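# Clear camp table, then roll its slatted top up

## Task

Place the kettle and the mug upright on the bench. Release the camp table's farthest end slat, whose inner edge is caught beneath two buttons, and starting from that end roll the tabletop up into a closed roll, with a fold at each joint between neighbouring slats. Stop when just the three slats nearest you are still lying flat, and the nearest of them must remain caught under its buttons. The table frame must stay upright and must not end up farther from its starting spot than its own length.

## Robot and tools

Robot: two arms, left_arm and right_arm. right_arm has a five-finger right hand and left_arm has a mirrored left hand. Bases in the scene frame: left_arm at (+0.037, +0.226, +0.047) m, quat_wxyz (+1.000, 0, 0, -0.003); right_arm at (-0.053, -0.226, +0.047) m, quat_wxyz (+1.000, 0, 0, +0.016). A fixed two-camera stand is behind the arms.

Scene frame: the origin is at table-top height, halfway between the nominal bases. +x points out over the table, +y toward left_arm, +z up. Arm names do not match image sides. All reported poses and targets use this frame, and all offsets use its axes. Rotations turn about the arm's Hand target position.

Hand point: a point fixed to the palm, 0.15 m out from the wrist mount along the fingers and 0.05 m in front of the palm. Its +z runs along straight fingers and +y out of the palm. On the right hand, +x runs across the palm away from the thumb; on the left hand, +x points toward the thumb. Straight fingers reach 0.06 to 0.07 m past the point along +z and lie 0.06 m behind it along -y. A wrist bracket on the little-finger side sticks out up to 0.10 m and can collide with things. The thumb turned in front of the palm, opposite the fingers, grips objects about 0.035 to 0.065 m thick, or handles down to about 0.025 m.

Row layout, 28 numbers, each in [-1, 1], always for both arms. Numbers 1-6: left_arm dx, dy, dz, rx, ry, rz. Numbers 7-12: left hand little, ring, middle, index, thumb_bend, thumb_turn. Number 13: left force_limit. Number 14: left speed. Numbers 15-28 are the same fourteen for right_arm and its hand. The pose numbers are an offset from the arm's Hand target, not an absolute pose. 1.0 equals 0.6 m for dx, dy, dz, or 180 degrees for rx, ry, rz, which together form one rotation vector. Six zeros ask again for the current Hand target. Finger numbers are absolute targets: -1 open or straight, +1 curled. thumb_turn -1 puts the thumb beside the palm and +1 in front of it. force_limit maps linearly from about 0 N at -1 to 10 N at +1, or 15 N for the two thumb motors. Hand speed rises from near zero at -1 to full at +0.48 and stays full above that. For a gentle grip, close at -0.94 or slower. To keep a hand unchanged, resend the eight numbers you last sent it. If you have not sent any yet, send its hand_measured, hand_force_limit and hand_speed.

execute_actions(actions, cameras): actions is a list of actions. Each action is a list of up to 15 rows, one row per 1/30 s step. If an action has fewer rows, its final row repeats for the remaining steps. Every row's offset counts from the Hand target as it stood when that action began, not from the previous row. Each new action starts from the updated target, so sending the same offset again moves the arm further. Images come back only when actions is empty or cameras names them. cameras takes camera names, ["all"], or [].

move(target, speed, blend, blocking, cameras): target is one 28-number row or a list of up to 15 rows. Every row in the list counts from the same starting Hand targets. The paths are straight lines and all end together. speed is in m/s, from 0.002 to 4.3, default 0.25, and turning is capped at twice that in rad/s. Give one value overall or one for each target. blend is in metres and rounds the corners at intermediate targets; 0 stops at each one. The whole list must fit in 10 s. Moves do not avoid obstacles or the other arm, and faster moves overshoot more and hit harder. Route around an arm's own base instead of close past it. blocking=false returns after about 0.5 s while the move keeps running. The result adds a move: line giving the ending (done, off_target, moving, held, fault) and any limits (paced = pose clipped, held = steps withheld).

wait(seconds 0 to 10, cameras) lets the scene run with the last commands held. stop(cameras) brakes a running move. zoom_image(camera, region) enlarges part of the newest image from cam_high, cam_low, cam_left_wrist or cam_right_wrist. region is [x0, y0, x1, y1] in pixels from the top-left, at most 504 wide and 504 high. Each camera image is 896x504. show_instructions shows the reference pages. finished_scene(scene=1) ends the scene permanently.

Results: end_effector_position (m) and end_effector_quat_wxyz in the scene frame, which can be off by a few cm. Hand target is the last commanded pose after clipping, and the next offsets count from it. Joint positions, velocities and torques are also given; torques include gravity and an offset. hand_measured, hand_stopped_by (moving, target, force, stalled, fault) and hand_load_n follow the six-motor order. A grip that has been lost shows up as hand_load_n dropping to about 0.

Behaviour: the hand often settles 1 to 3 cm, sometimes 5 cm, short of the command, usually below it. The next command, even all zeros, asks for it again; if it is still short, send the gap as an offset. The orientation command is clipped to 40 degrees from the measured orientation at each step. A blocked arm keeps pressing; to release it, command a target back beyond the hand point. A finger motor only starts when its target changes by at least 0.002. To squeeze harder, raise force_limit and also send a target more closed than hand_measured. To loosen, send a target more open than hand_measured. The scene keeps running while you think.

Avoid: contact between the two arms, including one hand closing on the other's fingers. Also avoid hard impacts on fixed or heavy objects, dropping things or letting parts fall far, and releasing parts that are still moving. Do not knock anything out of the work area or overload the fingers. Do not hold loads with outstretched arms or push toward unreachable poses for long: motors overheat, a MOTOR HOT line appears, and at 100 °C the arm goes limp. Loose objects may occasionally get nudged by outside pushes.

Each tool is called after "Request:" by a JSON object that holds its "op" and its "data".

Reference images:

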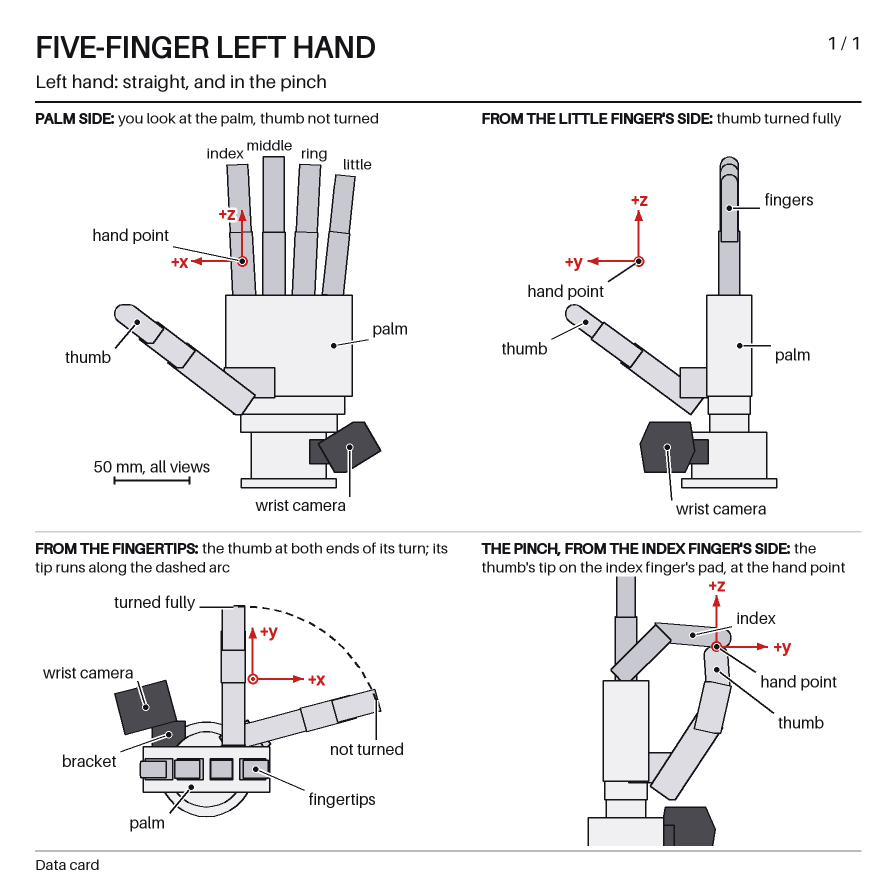

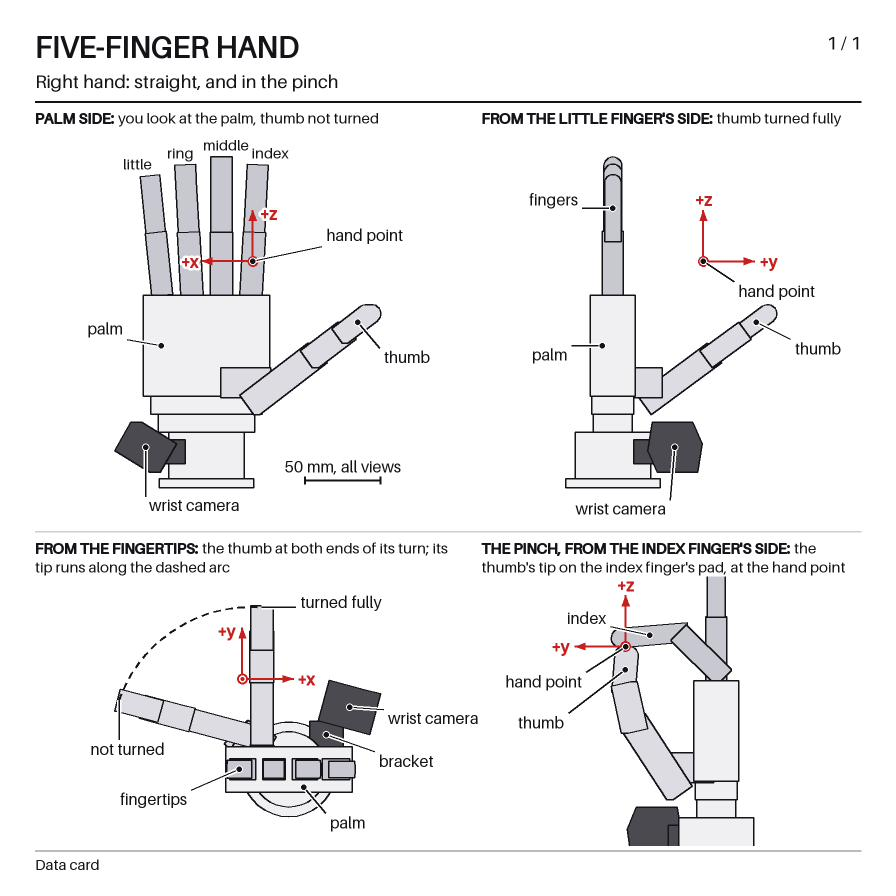

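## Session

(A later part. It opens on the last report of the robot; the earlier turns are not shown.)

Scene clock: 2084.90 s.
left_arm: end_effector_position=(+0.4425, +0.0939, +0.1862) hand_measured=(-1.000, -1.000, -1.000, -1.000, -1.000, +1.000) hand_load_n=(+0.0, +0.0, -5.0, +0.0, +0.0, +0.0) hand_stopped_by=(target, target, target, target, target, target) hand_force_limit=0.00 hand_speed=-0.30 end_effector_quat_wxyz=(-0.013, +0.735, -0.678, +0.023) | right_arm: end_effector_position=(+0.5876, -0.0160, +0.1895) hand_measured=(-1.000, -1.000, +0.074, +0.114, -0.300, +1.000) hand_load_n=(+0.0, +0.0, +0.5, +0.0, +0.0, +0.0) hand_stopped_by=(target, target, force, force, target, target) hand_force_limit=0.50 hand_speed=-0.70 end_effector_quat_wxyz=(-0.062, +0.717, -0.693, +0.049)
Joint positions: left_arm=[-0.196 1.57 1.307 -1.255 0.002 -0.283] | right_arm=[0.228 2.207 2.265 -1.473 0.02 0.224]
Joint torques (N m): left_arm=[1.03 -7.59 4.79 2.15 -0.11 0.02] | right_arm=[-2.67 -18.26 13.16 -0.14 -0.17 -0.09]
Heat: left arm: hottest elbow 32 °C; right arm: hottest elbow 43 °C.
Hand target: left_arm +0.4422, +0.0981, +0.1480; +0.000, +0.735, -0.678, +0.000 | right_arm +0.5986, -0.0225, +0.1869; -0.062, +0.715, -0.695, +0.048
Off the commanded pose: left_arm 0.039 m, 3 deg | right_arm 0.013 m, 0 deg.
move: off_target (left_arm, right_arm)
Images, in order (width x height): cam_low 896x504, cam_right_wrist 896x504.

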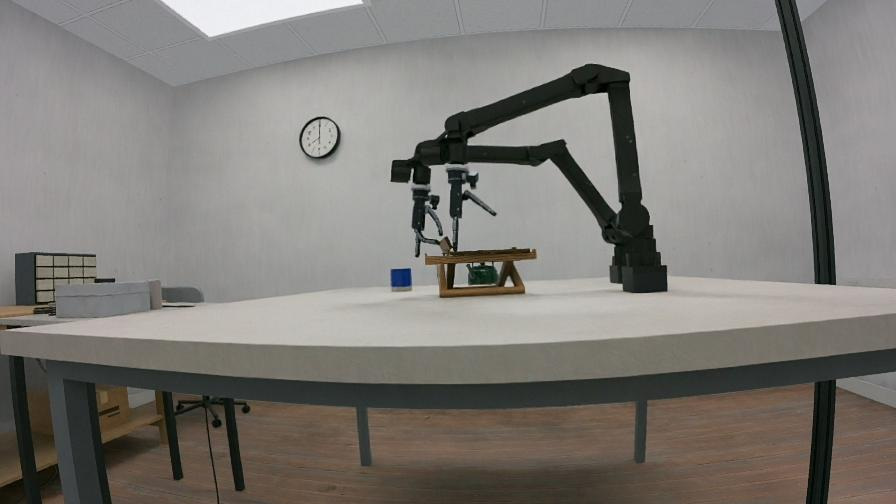

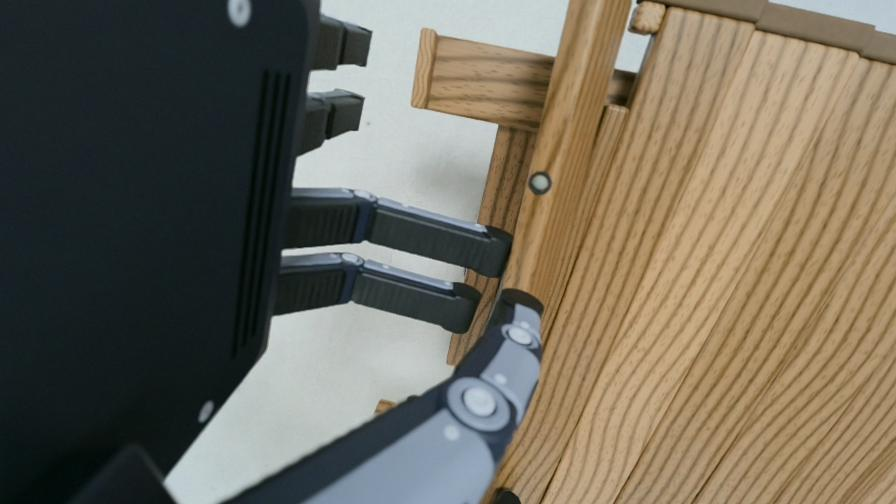

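Request:
{"op": "move", "data": {"target": [[0,0,0,0,0,0,-1,-1,-1,-1,-1,1,0,-0.3,-0.028,0,0.008,0,0,0,-1,-1,0.6,0.6,-0.3,1,0.5,-0.7]], "speed": [0.04], "cameras": ["cam_low","cam_right_wrist"]}}

Request:
{"op": "zoom_image", "data": {"camera": "cam_low", "region": [415, 225, 475, 275]}}

Scene clock: 2090.37 s.
left_arm: end_effector_position=(+0.4425, +0.0939, +0.1862) hand_measured=(-1.000, -1.000, -1.000, -1.000, -1.000, +1.000) hand_load_n=(+0.0, +0.0, -5.5, +0.0, +0.0, +0.0) hand_stopped_by=(target, target, target, target, target, target) hand_force_limit=0.00 hand_speed=-0.30 end_effector_quat_wxyz=(-0.013, +0.735, -0.678, +0.023) | right_arm: end_effector_position=(+0.5796, -0.0180, +0.1853) hand_measured=(-1.000, -1.000, +0.074, +0.114, -0.300, +1.000) hand_load_n=(+0.0, +0.0, +0.5, +0.0, +0.0, +0.0) hand_stopped_by=(target, target, force, force, target, target) hand_force_limit=0.50 hand_speed=-0.70 end_effector_quat_wxyz=(-0.054, +0.717, -0.693, +0.044)
Joint positions: left_arm=[-0.196 1.57 1.307 -1.255 0.002 -0.283] | right_arm=[0.228 2.193 2.229 -1.468 0.019 0.224]
Joint torques (N m): left_arm=[0.85 -7.82 4.85 2.17 -0.12 0.01] | right_arm=[-2.2 -20.84 8.36 0.95 -0.12 0.04]
Heat: left arm: hottest elbow 32 °C; right arm: hottest elbow 44 °C.
Hand target: left_arm +0.4422, +0.0981, +0.1480; +0.000, +0.735, -0.678, +0.000 | right_arm +0.5818, -0.0224, +0.1914; -0.062, +0.715, -0.695, +0.048
Off the commanded pose: left_arm 0.038 m, 3 deg | right_arm 0.008 m, 1 deg.
move: off_target (left_arm)
Images, in order (width x height): cam_low 896x504, cam_right_wrist 896x504.

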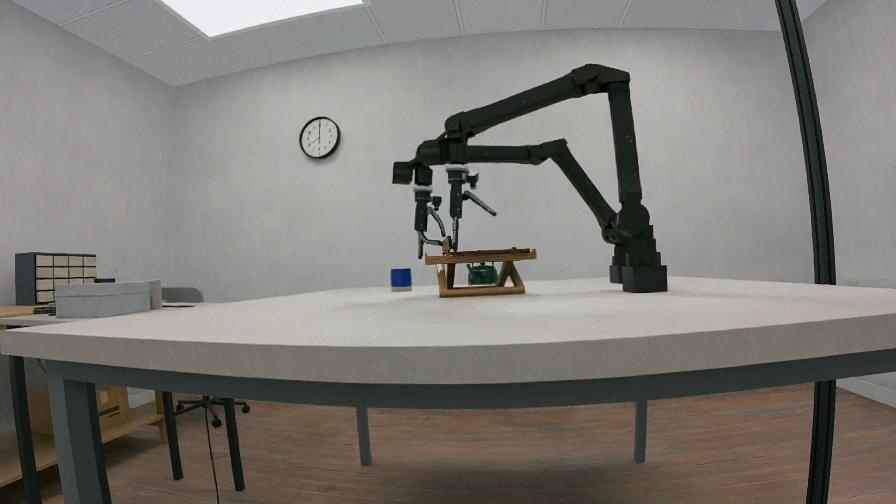

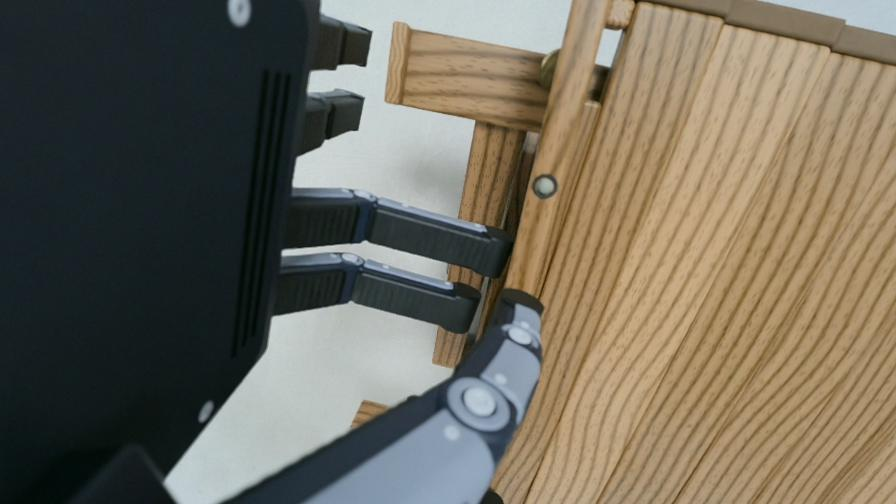

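Scaled by 8.400 from the camera's 896x504 image, which has a finer 1280x720 frame.

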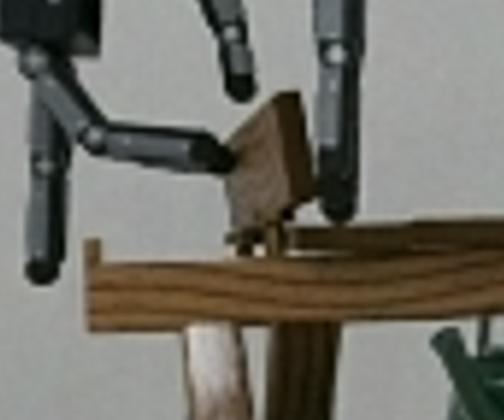

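Request:
{"op": "move", "data": {"target": [[0,0.0,0.09,0,0,0,-1,-1,-1,-1,-1,1,0,-0.3,0,0,0,0,0,0,-1,-1,0.6,0.6,-0.3,1,0.5,-0.7]], "speed": [0.05], "cameras": ["cam_low","cam_right_wrist","cam_high"]}}

Request:
{"op": "zoom_image", "data": {"camera": "cam_low", "region": [415, 225, 475, 275]}}

Scene clock: 2134.90 s.
left_arm: end_effector_position=(+0.4270, +0.0971, +0.1936) hand_measured=(-1.000, -1.000, -1.000, -1.000, -1.000, +1.000) hand_load_n=(+0.0, +0.0, +0.0, +0.0, +0.0, +0.0) hand_stopped_by=(target, target, target, target, target, target) hand_force_limit=0.00 hand_speed=-0.30 end_effector_quat_wxyz=(+0.005, +0.735, -0.678, -0.006) | right_arm: end_effector_position=(+0.5796, -0.0180, +0.1855) hand_measured=(-1.000, -1.000, +0.074, +0.114, -0.300, +1.000) hand_load_n=(+0.0, +0.0, +0.0, +0.0, +0.0, +0.0) hand_stopped_by=(target, target, force, force, target, target) hand_force_limit=0.50 hand_speed=-0.70 end_effector_quat_wxyz=(-0.054, +0.717, -0.693, +0.044)
Joint positions: left_arm=[-0.196 1.574 1.324 -1.336 0.002 -0.283] | right_arm=[0.228 2.193 2.229 -1.468 0.019 0.224]
Joint torques (N m): left_arm=[0.91 -10.46 10.77 -0.38 -0.13 0.02] | right_arm=[-3.14 -20.48 8.18 0.81 -0.17 0]
Heat: left arm: hottest elbow 32 °C; right arm: hottest elbow 40 °C.
Hand target: left_arm +0.4421, +0.0981, +0.2020; +0.000, +0.735, -0.678, +0.000 | right_arm +0.5818, -0.0224, +0.1917; -0.063, +0.715, -0.695, +0.048
Off the commanded pose: left_arm 0.017 m, 1 deg | right_arm 0.008 m, 1 deg.
move: off_target (left_arm)
Images, in order (width x height): cam_high 896x504, cam_low 896x504, cam_right_wrist 896x504.

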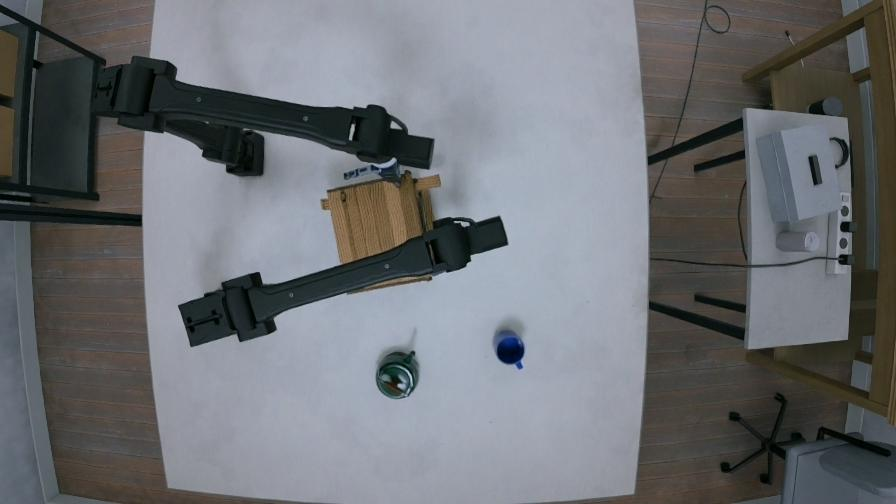

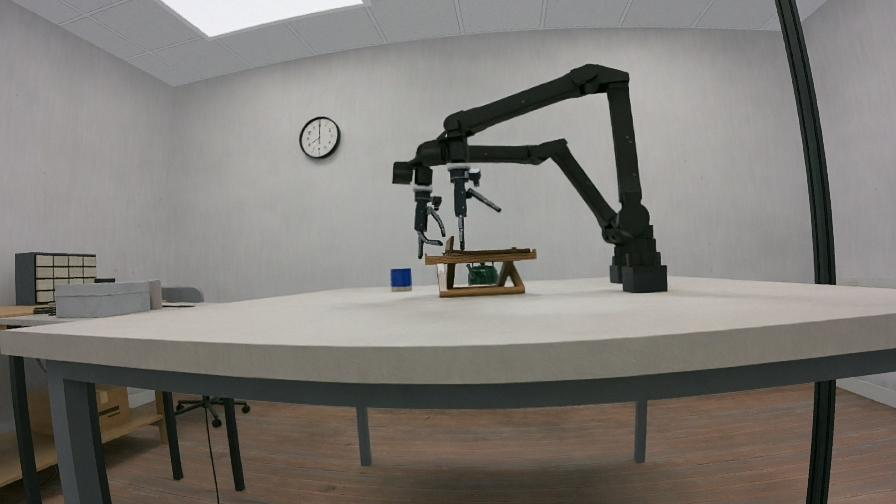

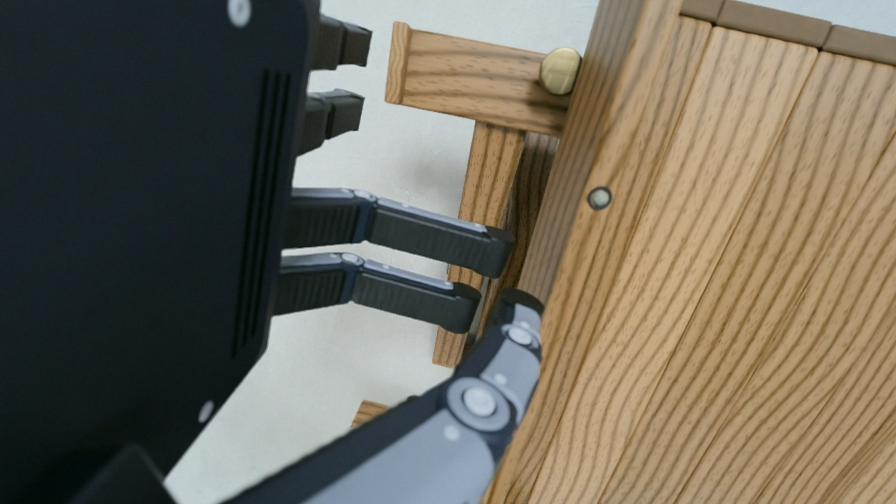

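Scaled by 8.400 from the camera's 896x504 image, which has a finer 1280x720 frame.

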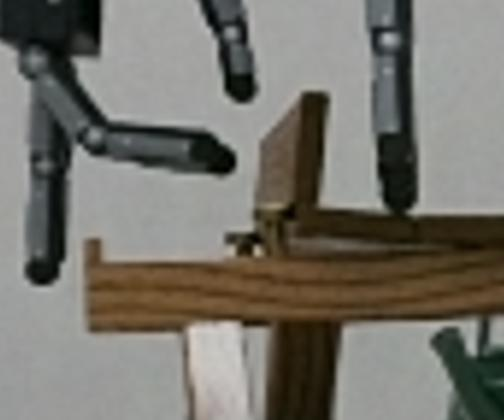

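Request:
{"op": "zoom_image", "data": {"camera": "cam_low", "region": [435, 230, 475, 260]}}

Request:
{"op": "zoom_image", "data": {"camera": "cam_high", "region": [390, 160, 450, 290]}}

Request:
{"op": "zoom_image", "data": {"camera": "cam_right_wrist", "region": [460, 0, 800, 260]}}

Scaled by 12.600 from the camera's 896x504 image, which has a finer 1280x720 frame.

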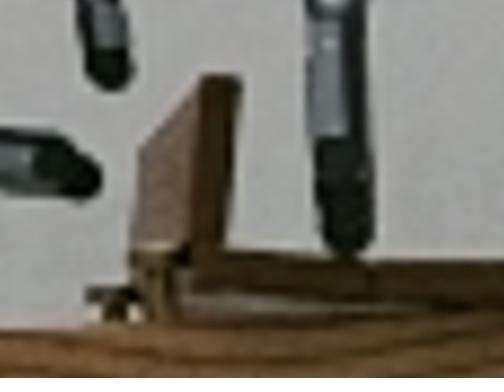

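Scaled by 3.877 from the camera's 896x504 image, which has a finer 1280x720 frame.

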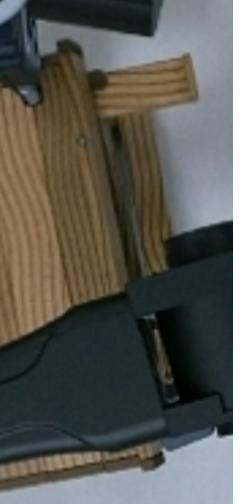

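Scaled by 1.482 from the camera's 896x504 image, which has a finer 1280x720 frame.

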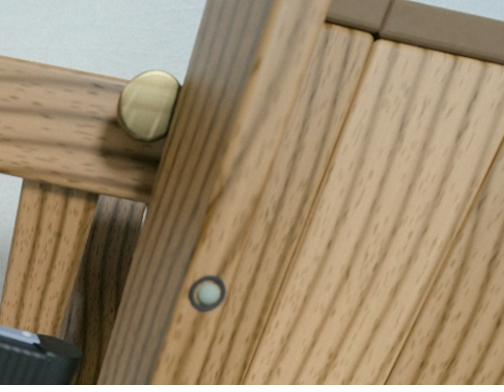

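Request:
{"op": "move", "data": {"target": [[0,0.0,0.06,0,0,0,-1,-1,-1,-1,-1,1,0,-0.3,0.03,0.01,0.0,0,0,0,-1,-1,0.6,0.6,-1,1,0.5,-0.5],[-0.12,0.2,0.12,0,0,0,-1,-1,-1,-1,-1,1,0,-0.3,0.03,0.01,0.0,0,0,0,-1,-1,0.6,0.6,-1,1,0.5,-0.5]], "speed": [0.06,0.15], "cameras": ["cam_low","cam_right_wrist"]}}

Request:
{"op": "zoom_image", "data": {"camera": "cam_low", "region": [415, 225, 475, 275]}}

Scene clock: 2214.63 s.
left_arm: end_effector_position=(+0.3773, +0.2140, +0.2772) hand_measured=(-1.000, -1.000, -1.000, -1.000, -1.000, +1.000) hand_load_n=(+0.0, +0.0, +0.0, +0.0, -0.5, +0.0) hand_stopped_by=(target, target, target, target, target, target) hand_force_limit=0.00 hand_speed=-0.30 end_effector_quat_wxyz=(-0.007, +0.736, -0.677, +0.007) | right_arm: end_effector_position=(+0.5894, -0.0154, +0.1943) hand_measured=(-1.000, -1.000, +0.074, +0.114, -1.000, +1.000) hand_load_n=(+0.0, +0.0, +0.0, +0.0, +0.0, +0.0) hand_stopped_by=(target, target, force, force, target, target) hand_force_limit=0.50 hand_speed=-0.50 end_effector_quat_wxyz=(-0.060, +0.717, -0.693, +0.048)
Joint positions: left_arm=[0.069 1.365 1.325 -1.511 0.001 -0.022] | right_arm=[0.228 2.221 2.301 -1.499 0.019 0.224]
Joint torques (N m): left_arm=[1.08 -9.64 6.69 -0.23 -0.11 0.09] | right_arm=[-2.08 -17.49 13.01 -0.08 -0.14 0.06]
Heat: left arm: hottest elbow 41 °C; right arm: hottest elbow 39 °C.
Hand target: left_arm +0.3701, +0.2182, +0.2740; +0.000, +0.735, -0.678, +0.000 | right_arm +0.5999, -0.0164, +0.1915; -0.063, +0.715, -0.695, +0.048
Off the commanded pose: left_arm 0.009 m, 1 deg | right_arm 0.011 m, 0 deg.
move: off_target (right_arm)
Images, in order (width x height): cam_low 896x504, cam_right_wrist 896x504.

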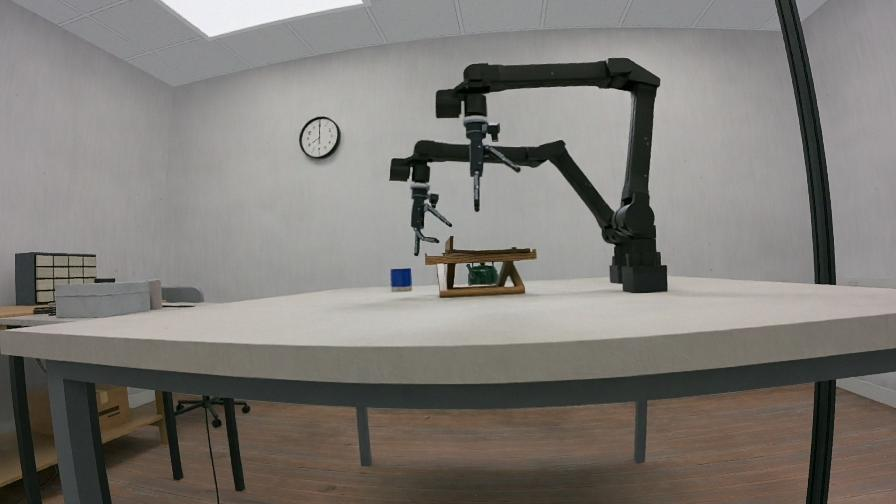

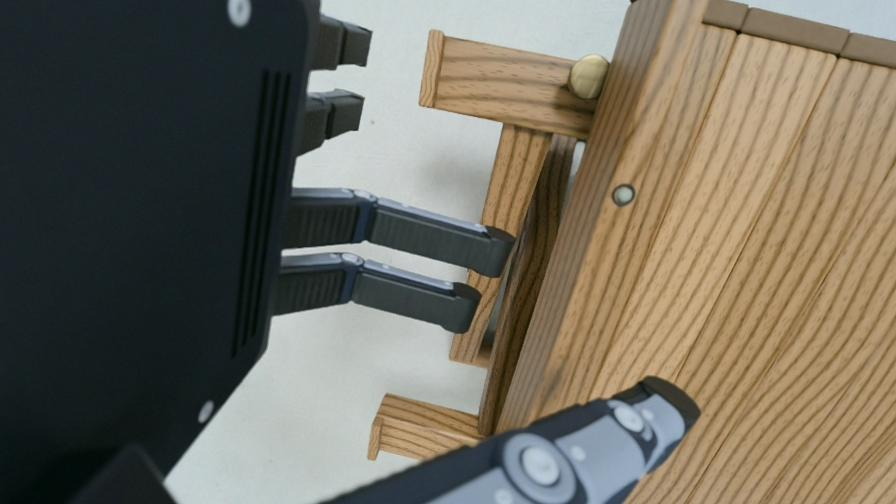

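Scaled by 8.400 from the camera's 896x504 image, which has a finer 1280x720 frame.

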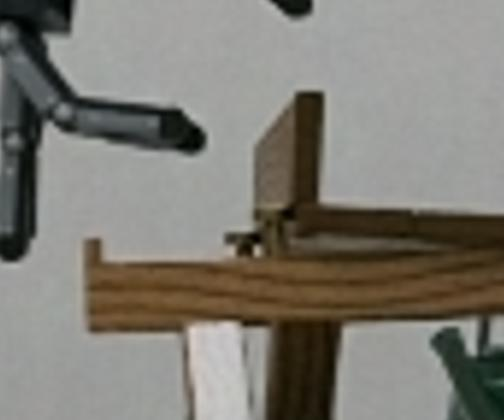

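Request:
{"op": "move", "data": {"target": [[0,0,0,0,0,0,-1,-1,-1,-1,-1,1,0,-0.3,0.015,0.0,0.0,0,0,0,-0.4,-0.4,-0.4,-0.4,-1,1,0.3,-0.5],[0,0,0,0,0,0,-1,-1,-1,-1,-1,1,0,-0.3,0.015,0.08,-0.02,0,0,0.015,-0.4,-0.4,-0.4,-0.4,-1,1,0.3,-0.5]], "speed": [0.06,0.08], "cameras": ["cam_low","cam_right_wrist"]}}

Request:
{"op": "zoom_image", "data": {"camera": "cam_low", "region": [415, 205, 515, 285]}}

Scene clock: 2229.23 s.
left_arm: end_effector_position=(+0.3773, +0.2140, +0.2772) hand_measured=(-1.000, -1.000, -1.000, -1.000, -1.000, +1.000) hand_load_n=(+0.0, +0.0, +0.0, +0.0, -0.5, +0.0) hand_stopped_by=(target, target, target, target, target, target) hand_force_limit=0.00 hand_speed=-0.30 end_effector_quat_wxyz=(-0.007, +0.736, -0.677, +0.007) | right_arm: end_effector_position=(+0.6023, +0.0251, +0.1867) hand_measured=(-0.400, -0.400, -0.400, -0.400, -1.000, +1.000) hand_load_n=(+0.5, +0.0, +0.0, +0.0, +0.0, +0.0) hand_stopped_by=(target, target, target, target, target, target) hand_force_limit=0.30 hand_speed=-0.50 end_effector_quat_wxyz=(-0.064, +0.733, -0.675, +0.047)
Joint positions: left_arm=[0.069 1.365 1.325 -1.511 0.001 -0.021] | right_arm=[0.279 2.33 2.476 -1.558 0.019 0.226]
Joint torques (N m): left_arm=[1.14 -10.05 6.69 -0.21 -0.09 0.06] | right_arm=[-1.03 -17.55 12.94 0.08 -0.07 0.11]
Heat: left arm: hottest elbow 39 °C; right arm: hottest elbow 40 °C.
Hand target: left_arm +0.3701, +0.2182, +0.2740; +0.000, +0.735, -0.678, +0.000 | right_arm +0.6089, +0.0315, +0.1796; -0.064, +0.731, -0.678, +0.046
Off the commanded pose: left_arm 0.009 m, 1 deg | right_arm 0.012 m, 0 deg.
move: off_target (right_arm)
Images, in order (width x height): cam_low 896x504, cam_right_wrist 896x504.

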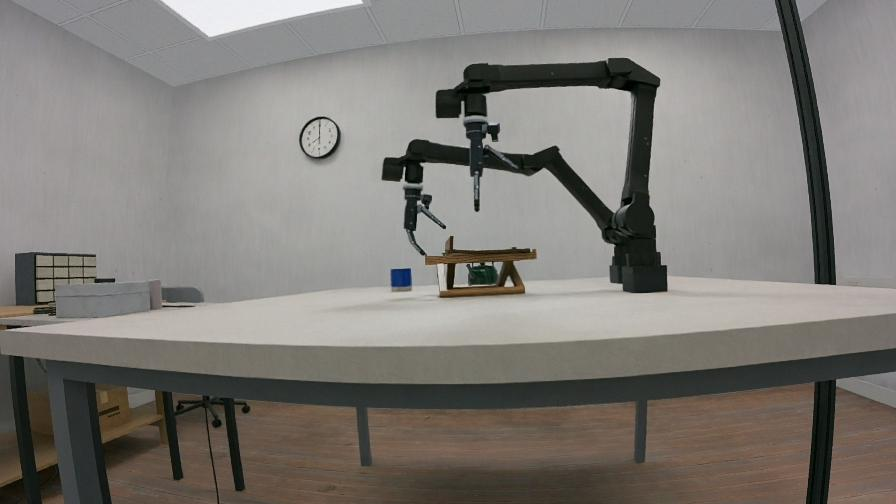

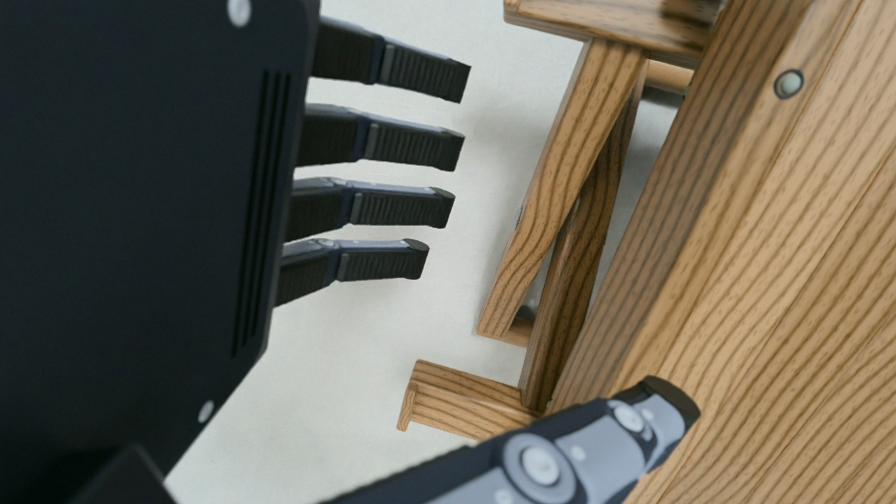

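Scaled by 5.040 from the camera's 896x504 image, which has a finer 1280x720 frame.

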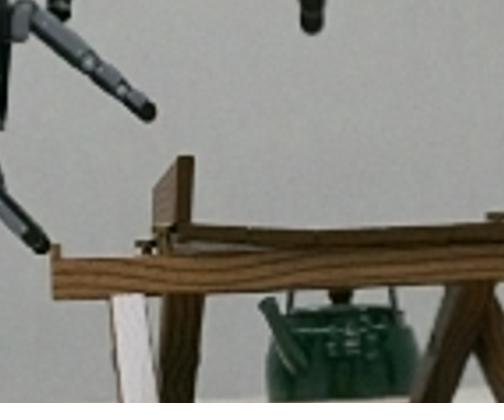

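Request:
{"op": "move", "data": {"target": [[0,0,0,0,0,0,-1,-1,-1,-1,-1,1,0,-0.3,0.0,0.0,-0.018,0,0,0,-0.4,-0.4,-0.4,-0.4,-1,1,0.3,-0.5],[0,0,0,0,0,0,-1,-1,-1,-1,-1,1,0,-0.3,-0.06,-0.01,-0.018,0,0,0,-0.4,-0.4,-0.4,-0.4,-1,1,0.3,-0.5]], "speed": [0.05,0.05], "cameras": ["cam_low","cam_right_wrist"]}}

Request:
{"op": "zoom_image", "data": {"camera": "cam_low", "region": [415, 205, 515, 285]}}

Scene clock: 2246.37 s.
left_arm: end_effector_position=(+0.3773, +0.2140, +0.2772) hand_measured=(-1.000, -1.000, -1.000, -1.000, -1.000, +1.000) hand_load_n=(+0.0, +0.0, +0.0, +0.0, +0.0, +0.0) hand_stopped_by=(target, target, target, target, target, target) hand_force_limit=0.00 hand_speed=-0.30 end_effector_quat_wxyz=(-0.007, +0.736, -0.677, +0.007) | right_arm: end_effector_position=(+0.5740, +0.0180, +0.1640) hand_measured=(-0.400, -0.400, -0.400, -0.400, -1.000, +1.000) hand_load_n=(+0.0, +0.0, +0.0, +0.0, +0.0, +0.0) hand_stopped_by=(target, target, target, target, target, target) hand_force_limit=0.30 hand_speed=-0.50 end_effector_quat_wxyz=(-0.057, +0.732, -0.678, +0.042)
Joint positions: left_arm=[0.069 1.365 1.325 -1.511 0.001 -0.021] | right_arm=[0.28 2.215 2.21 -1.426 0.017 0.233]
Joint torques (N m): left_arm=[1.2 -9.64 6.72 -0.17 -0.1 0.08] | right_arm=[-1.2 -20.42 8.18 0.88 0.07 0.13]
Heat: left arm: hottest elbow 38 °C; right arm: hottest elbow 41 °C.
Hand target: left_arm +0.3701, +0.2182, +0.2740; +0.000, +0.735, -0.678, +0.000 | right_arm +0.5729, +0.0256, +0.1689; -0.064, +0.731, -0.678, +0.046
Off the commanded pose: left_arm 0.009 m, 1 deg | right_arm 0.009 m, 1 deg.
move: done
Images, in order (width x height): cam_low 896x504, cam_right_wrist 896x504.

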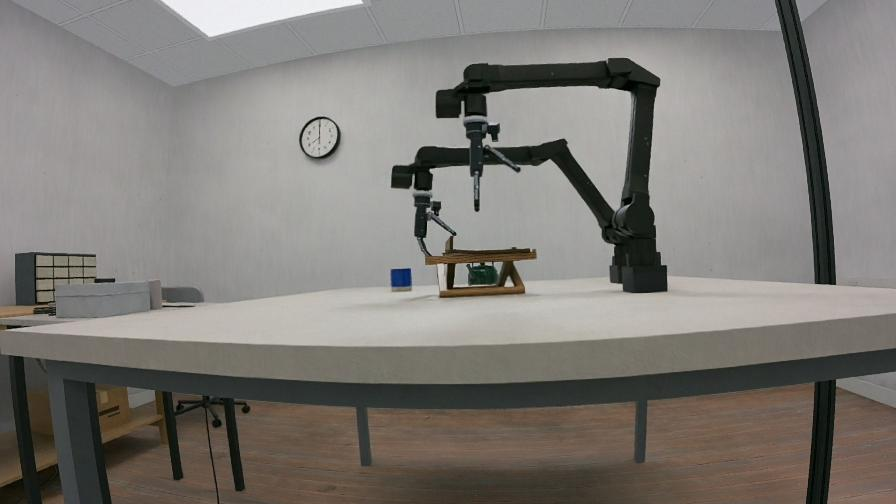

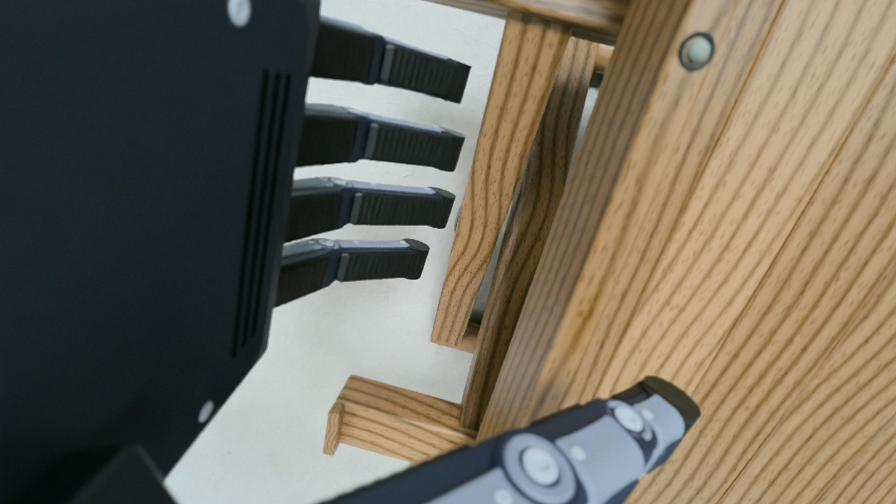

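Scaled by 5.040 from the camera's 896x504 image, which has a finer 1280x720 frame.

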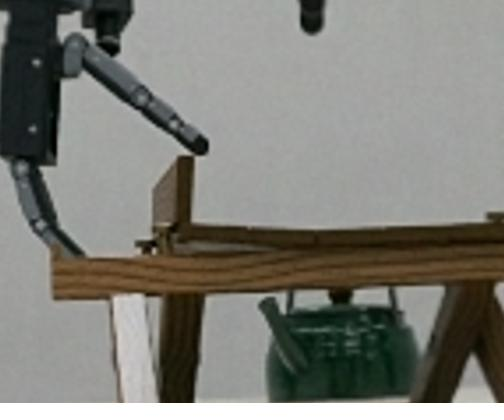

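Request:
{"op": "execute_actions", "data": {"actions": []}}

Request:
{"op": "zoom_image", "data": {"camera": "cam_low", "region": [415, 205, 515, 285]}}

Scene clock: 2265.20 s.
left_arm: end_effector_position=(+0.3773, +0.2140, +0.2772) hand_measured=(-1.000, -1.000, -1.000, -1.000, -1.000, +1.000) hand_load_n=(+0.0, +0.0, +0.0, +0.0, +0.0, +0.0) hand_stopped_by=(target, target, target, target, target, target) hand_force_limit=0.00 hand_speed=-0.30 end_effector_quat_wxyz=(-0.007, +0.736, -0.677, +0.007) | right_arm: end_effector_position=(+0.5741, +0.0180, +0.1640) hand_measured=(-0.400, -0.400, -0.400, -0.400, -1.000, +1.000) hand_load_n=(+0.0, +0.0, +0.0, +0.0, +0.0, +0.0) hand_stopped_by=(target, target, target, target, target, target) hand_force_limit=0.30 hand_speed=-0.50 end_effector_quat_wxyz=(-0.057, +0.732, -0.677, +0.042)
Joint positions: left_arm=[0.069 1.365 1.325 -1.511 0.001 -0.021] | right_arm=[0.28 2.215 2.21 -1.426 0.017 0.233]
Joint velocities: within noise
Joint torques (N m): left_arm=[1.55 -9.58 6.68 -0.13 -0.11 0.09] | right_arm=[-0.85 -20.78 8.17 0.94 0.04 0.14]
Heat: left arm: hottest elbow 37 °C; right arm: hottest shoulder 42 °C.
Hand target: left_arm +0.3701, +0.2182, +0.2740; +0.000, +0.735, -0.678, +0.000 | right_arm +0.5729, +0.0256, +0.1689; -0.064, +0.731, -0.678, +0.046
Off the commanded pose: left_arm 0.009 m, 1 deg | right_arm 0.009 m, 1 deg.

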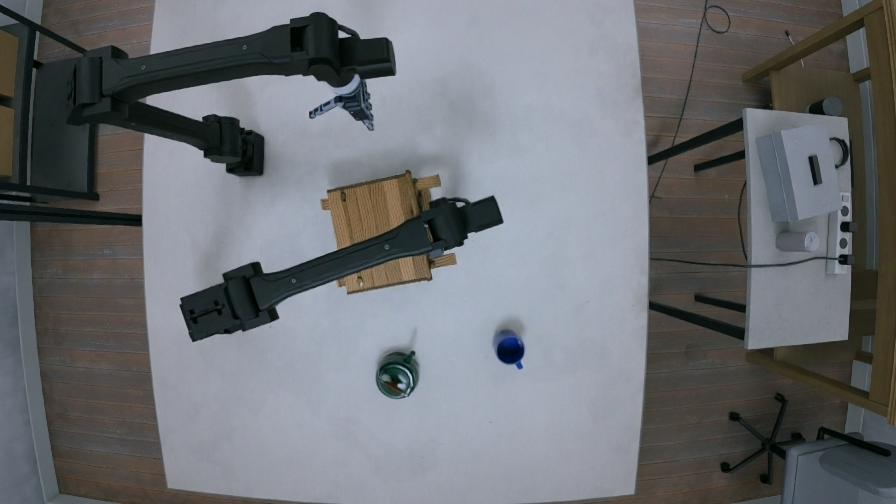

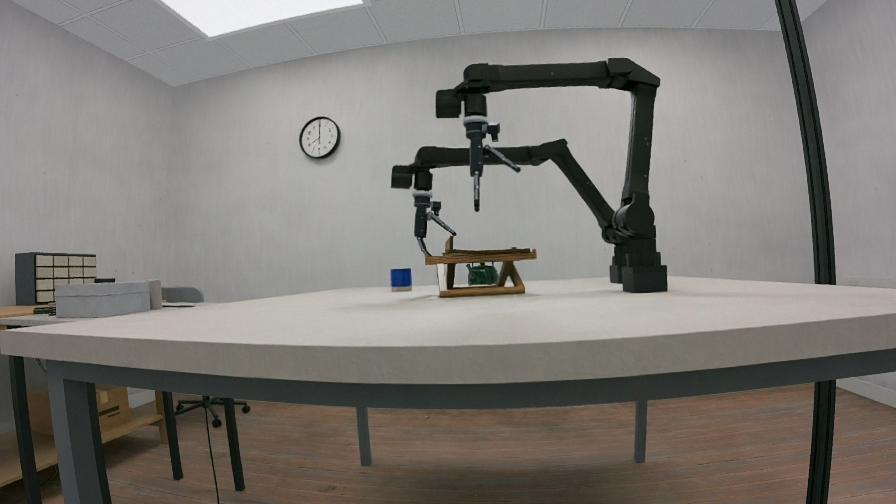

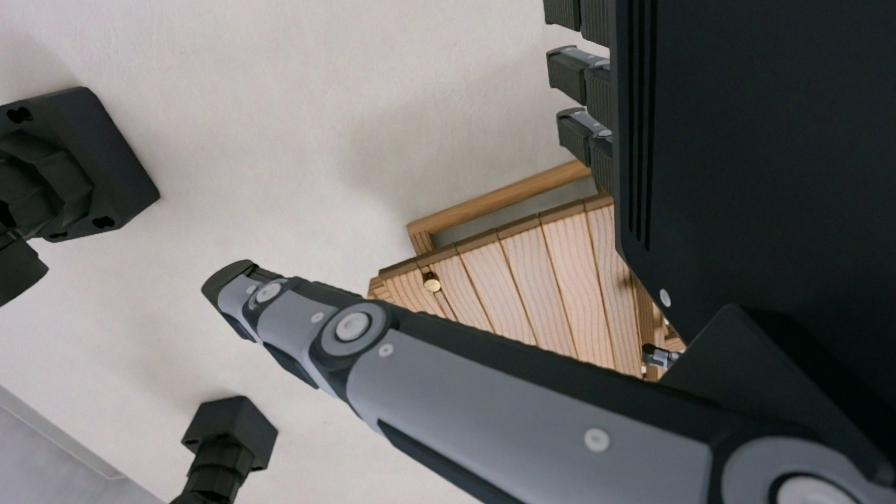

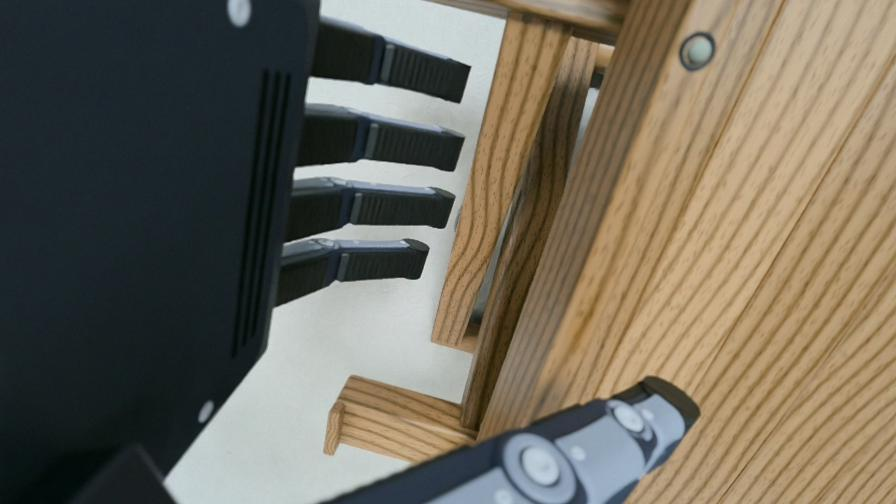

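Scaled by 5.040 from the camera's 896x504 image, which has a finer 1280x720 frame.

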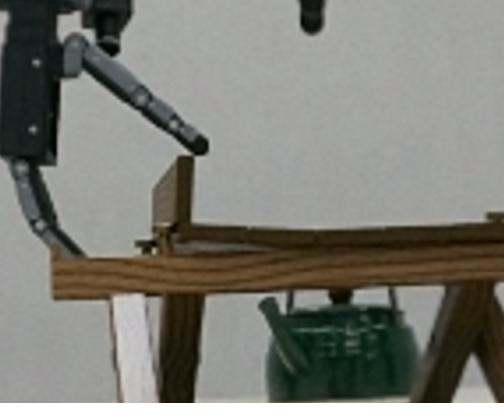

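Request:
{"op": "move", "data": {"target": [0,0,0,0,0,0,-1,-1,-1,-1,-1,1,0,-0.3, 0,0,0.022,0,0,0,-0.4,-0.4,-0.4,-0.4,-1,1,0.3,-0.5], "speed": 0.05, "cameras": ["cam_low","cam_right_wrist"]}}

Request:
{"op": "zoom_image", "data": {"camera": "cam_low", "region": [415, 205, 515, 285]}}

Scene clock: 2285.63 s.
left_arm: end_effector_position=(+0.3773, +0.2140, +0.2772) hand_measured=(-1.000, -1.000, -1.000, -1.000, -1.000, +1.000) hand_load_n=(+0.0, +0.0, +0.0, +0.0, +0.0, +0.0) hand_stopped_by=(target, target, target, target, target, target) hand_force_limit=0.00 hand_speed=-0.30 end_effector_quat_wxyz=(-0.007, +0.736, -0.677, +0.007) | right_arm: end_effector_position=(+0.5712, +0.0171, +0.1642) hand_measured=(-0.400, -0.400, -0.400, -0.400, -1.000, +1.000) hand_load_n=(+0.0, +0.0, +0.0, +0.0, +0.0, +0.0) hand_stopped_by=(target, target, target, target, target, target) hand_force_limit=0.30 hand_speed=-0.50 end_effector_quat_wxyz=(-0.052, +0.732, -0.678, +0.039)
Joint positions: left_arm=[0.069 1.365 1.325 -1.511 0.001 -0.021] | right_arm=[0.28 2.215 2.21 -1.437 0.017 0.233]
Joint torques (N m): left_arm=[1.2 -9.52 6.63 -0.21 -0.1 0.07] | right_arm=[-1.85 -19.55 10.85 -0.09 0.04 0.22]
Heat: left arm: hottest elbow 36 °C; right arm: hottest shoulder 43 °C.
Hand target: left_arm +0.3701, +0.2182, +0.2740; +0.000, +0.735, -0.678, +0.000 | right_arm +0.5729, +0.0256, +0.1821; -0.064, +0.731, -0.678, +0.046
Off the commanded pose: left_arm 0.009 m, 1 deg | right_arm 0.020 m, 2 deg.
move: off_target (right_arm)
Images, in order (width x height): cam_low 896x504, cam_right_wrist 896x504.

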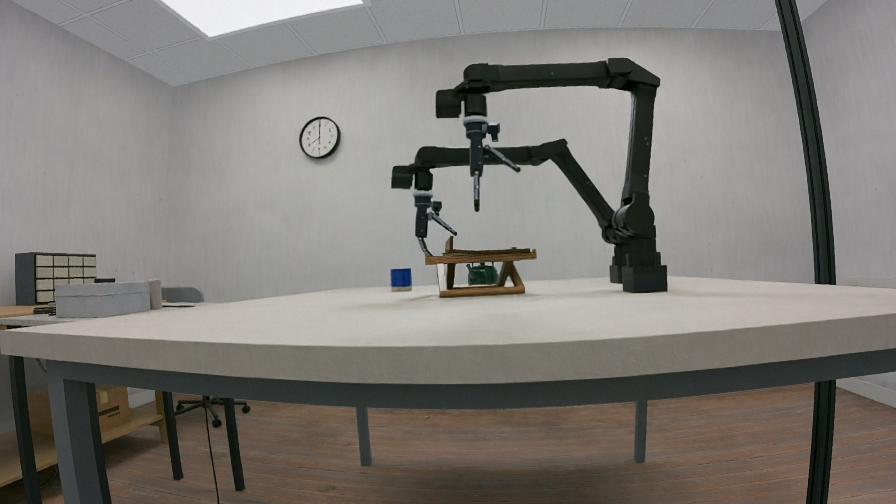

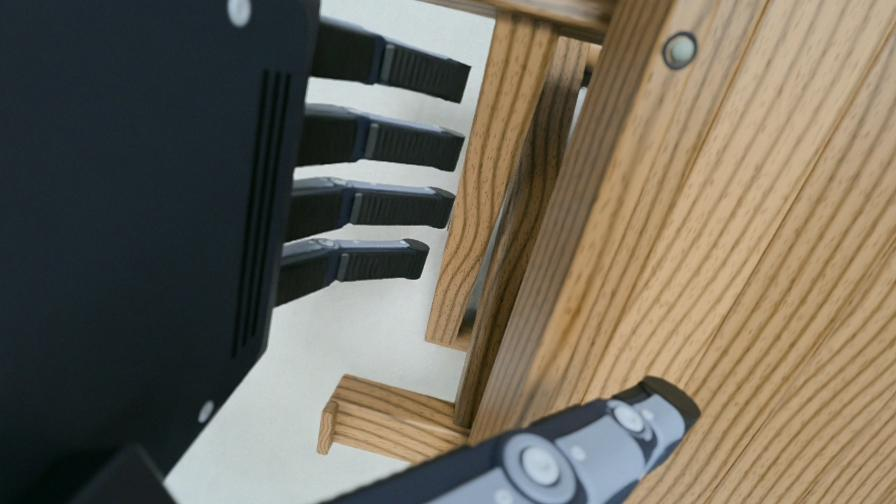

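Scaled by 5.040 from the camera's 896x504 image, which has a finer 1280x720 frame.

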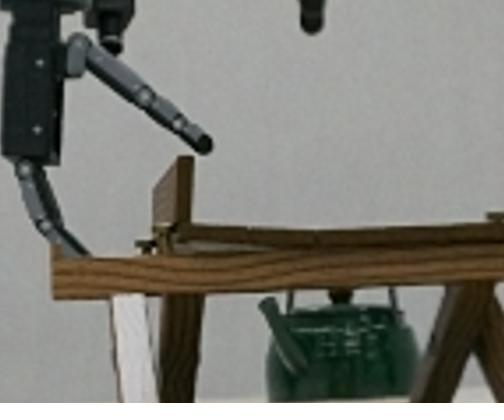

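Request:
{"op": "move", "data": {"target": [0,0,0,0,0,0,-1,-1,-1,-1,-1,1,0,-0.3, 0,0,0.017,0,0,0,-0.4,-0.4,-0.4,-0.4,-1,1,0.3,-0.5], "speed": 0.06}}

Scene clock: 2289.27 s.
left_arm: end_effector_position=(+0.3773, +0.2140, +0.2772) hand_measured=(-1.000, -1.000, -1.000, -1.000, -1.000, +1.000) hand_load_n=(+0.0, +0.0, +0.0, +0.0, +0.0, +0.0) hand_stopped_by=(target, target, target, target, target, target) hand_force_limit=0.00 hand_speed=-0.30 end_effector_quat_wxyz=(-0.007, +0.736, -0.677, +0.007) | right_arm: end_effector_position=(+0.5647, +0.0150, +0.1647) hand_measured=(-0.400, -0.400, -0.400, -0.400, -1.000, +1.000) hand_load_n=(+0.0, +0.0, +0.0, +0.0, -0.5, +0.0) hand_stopped_by=(target, target, target, target, target, target) hand_force_limit=0.30 hand_speed=-0.50 end_effector_quat_wxyz=(-0.041, +0.733, -0.678, +0.033)
Joint positions: left_arm=[0.069 1.365 1.325 -1.511 0.001 -0.021] | right_arm=[0.28 2.215 2.21 -1.462 0.017 0.233]
Joint torques (N m): left_arm=[1.08 -9.29 6.72 -0.17 -0.12 0.07] | right_arm=[-1.32 -21.36 12.89 -0.13 0.03 0.18]
Heat: left arm: hottest elbow 36 °C; right arm: hottest shoulder 43 °C.
Hand target: left_arm +0.3701, +0.2182, +0.2740; +0.000, +0.735, -0.678, +0.000 | right_arm +0.5729, +0.0256, +0.1922; -0.064, +0.731, -0.678, +0.046
Off the commanded pose: left_arm 0.009 m, 1 deg | right_arm 0.031 m, 3 deg.
move: off_target (right_arm)


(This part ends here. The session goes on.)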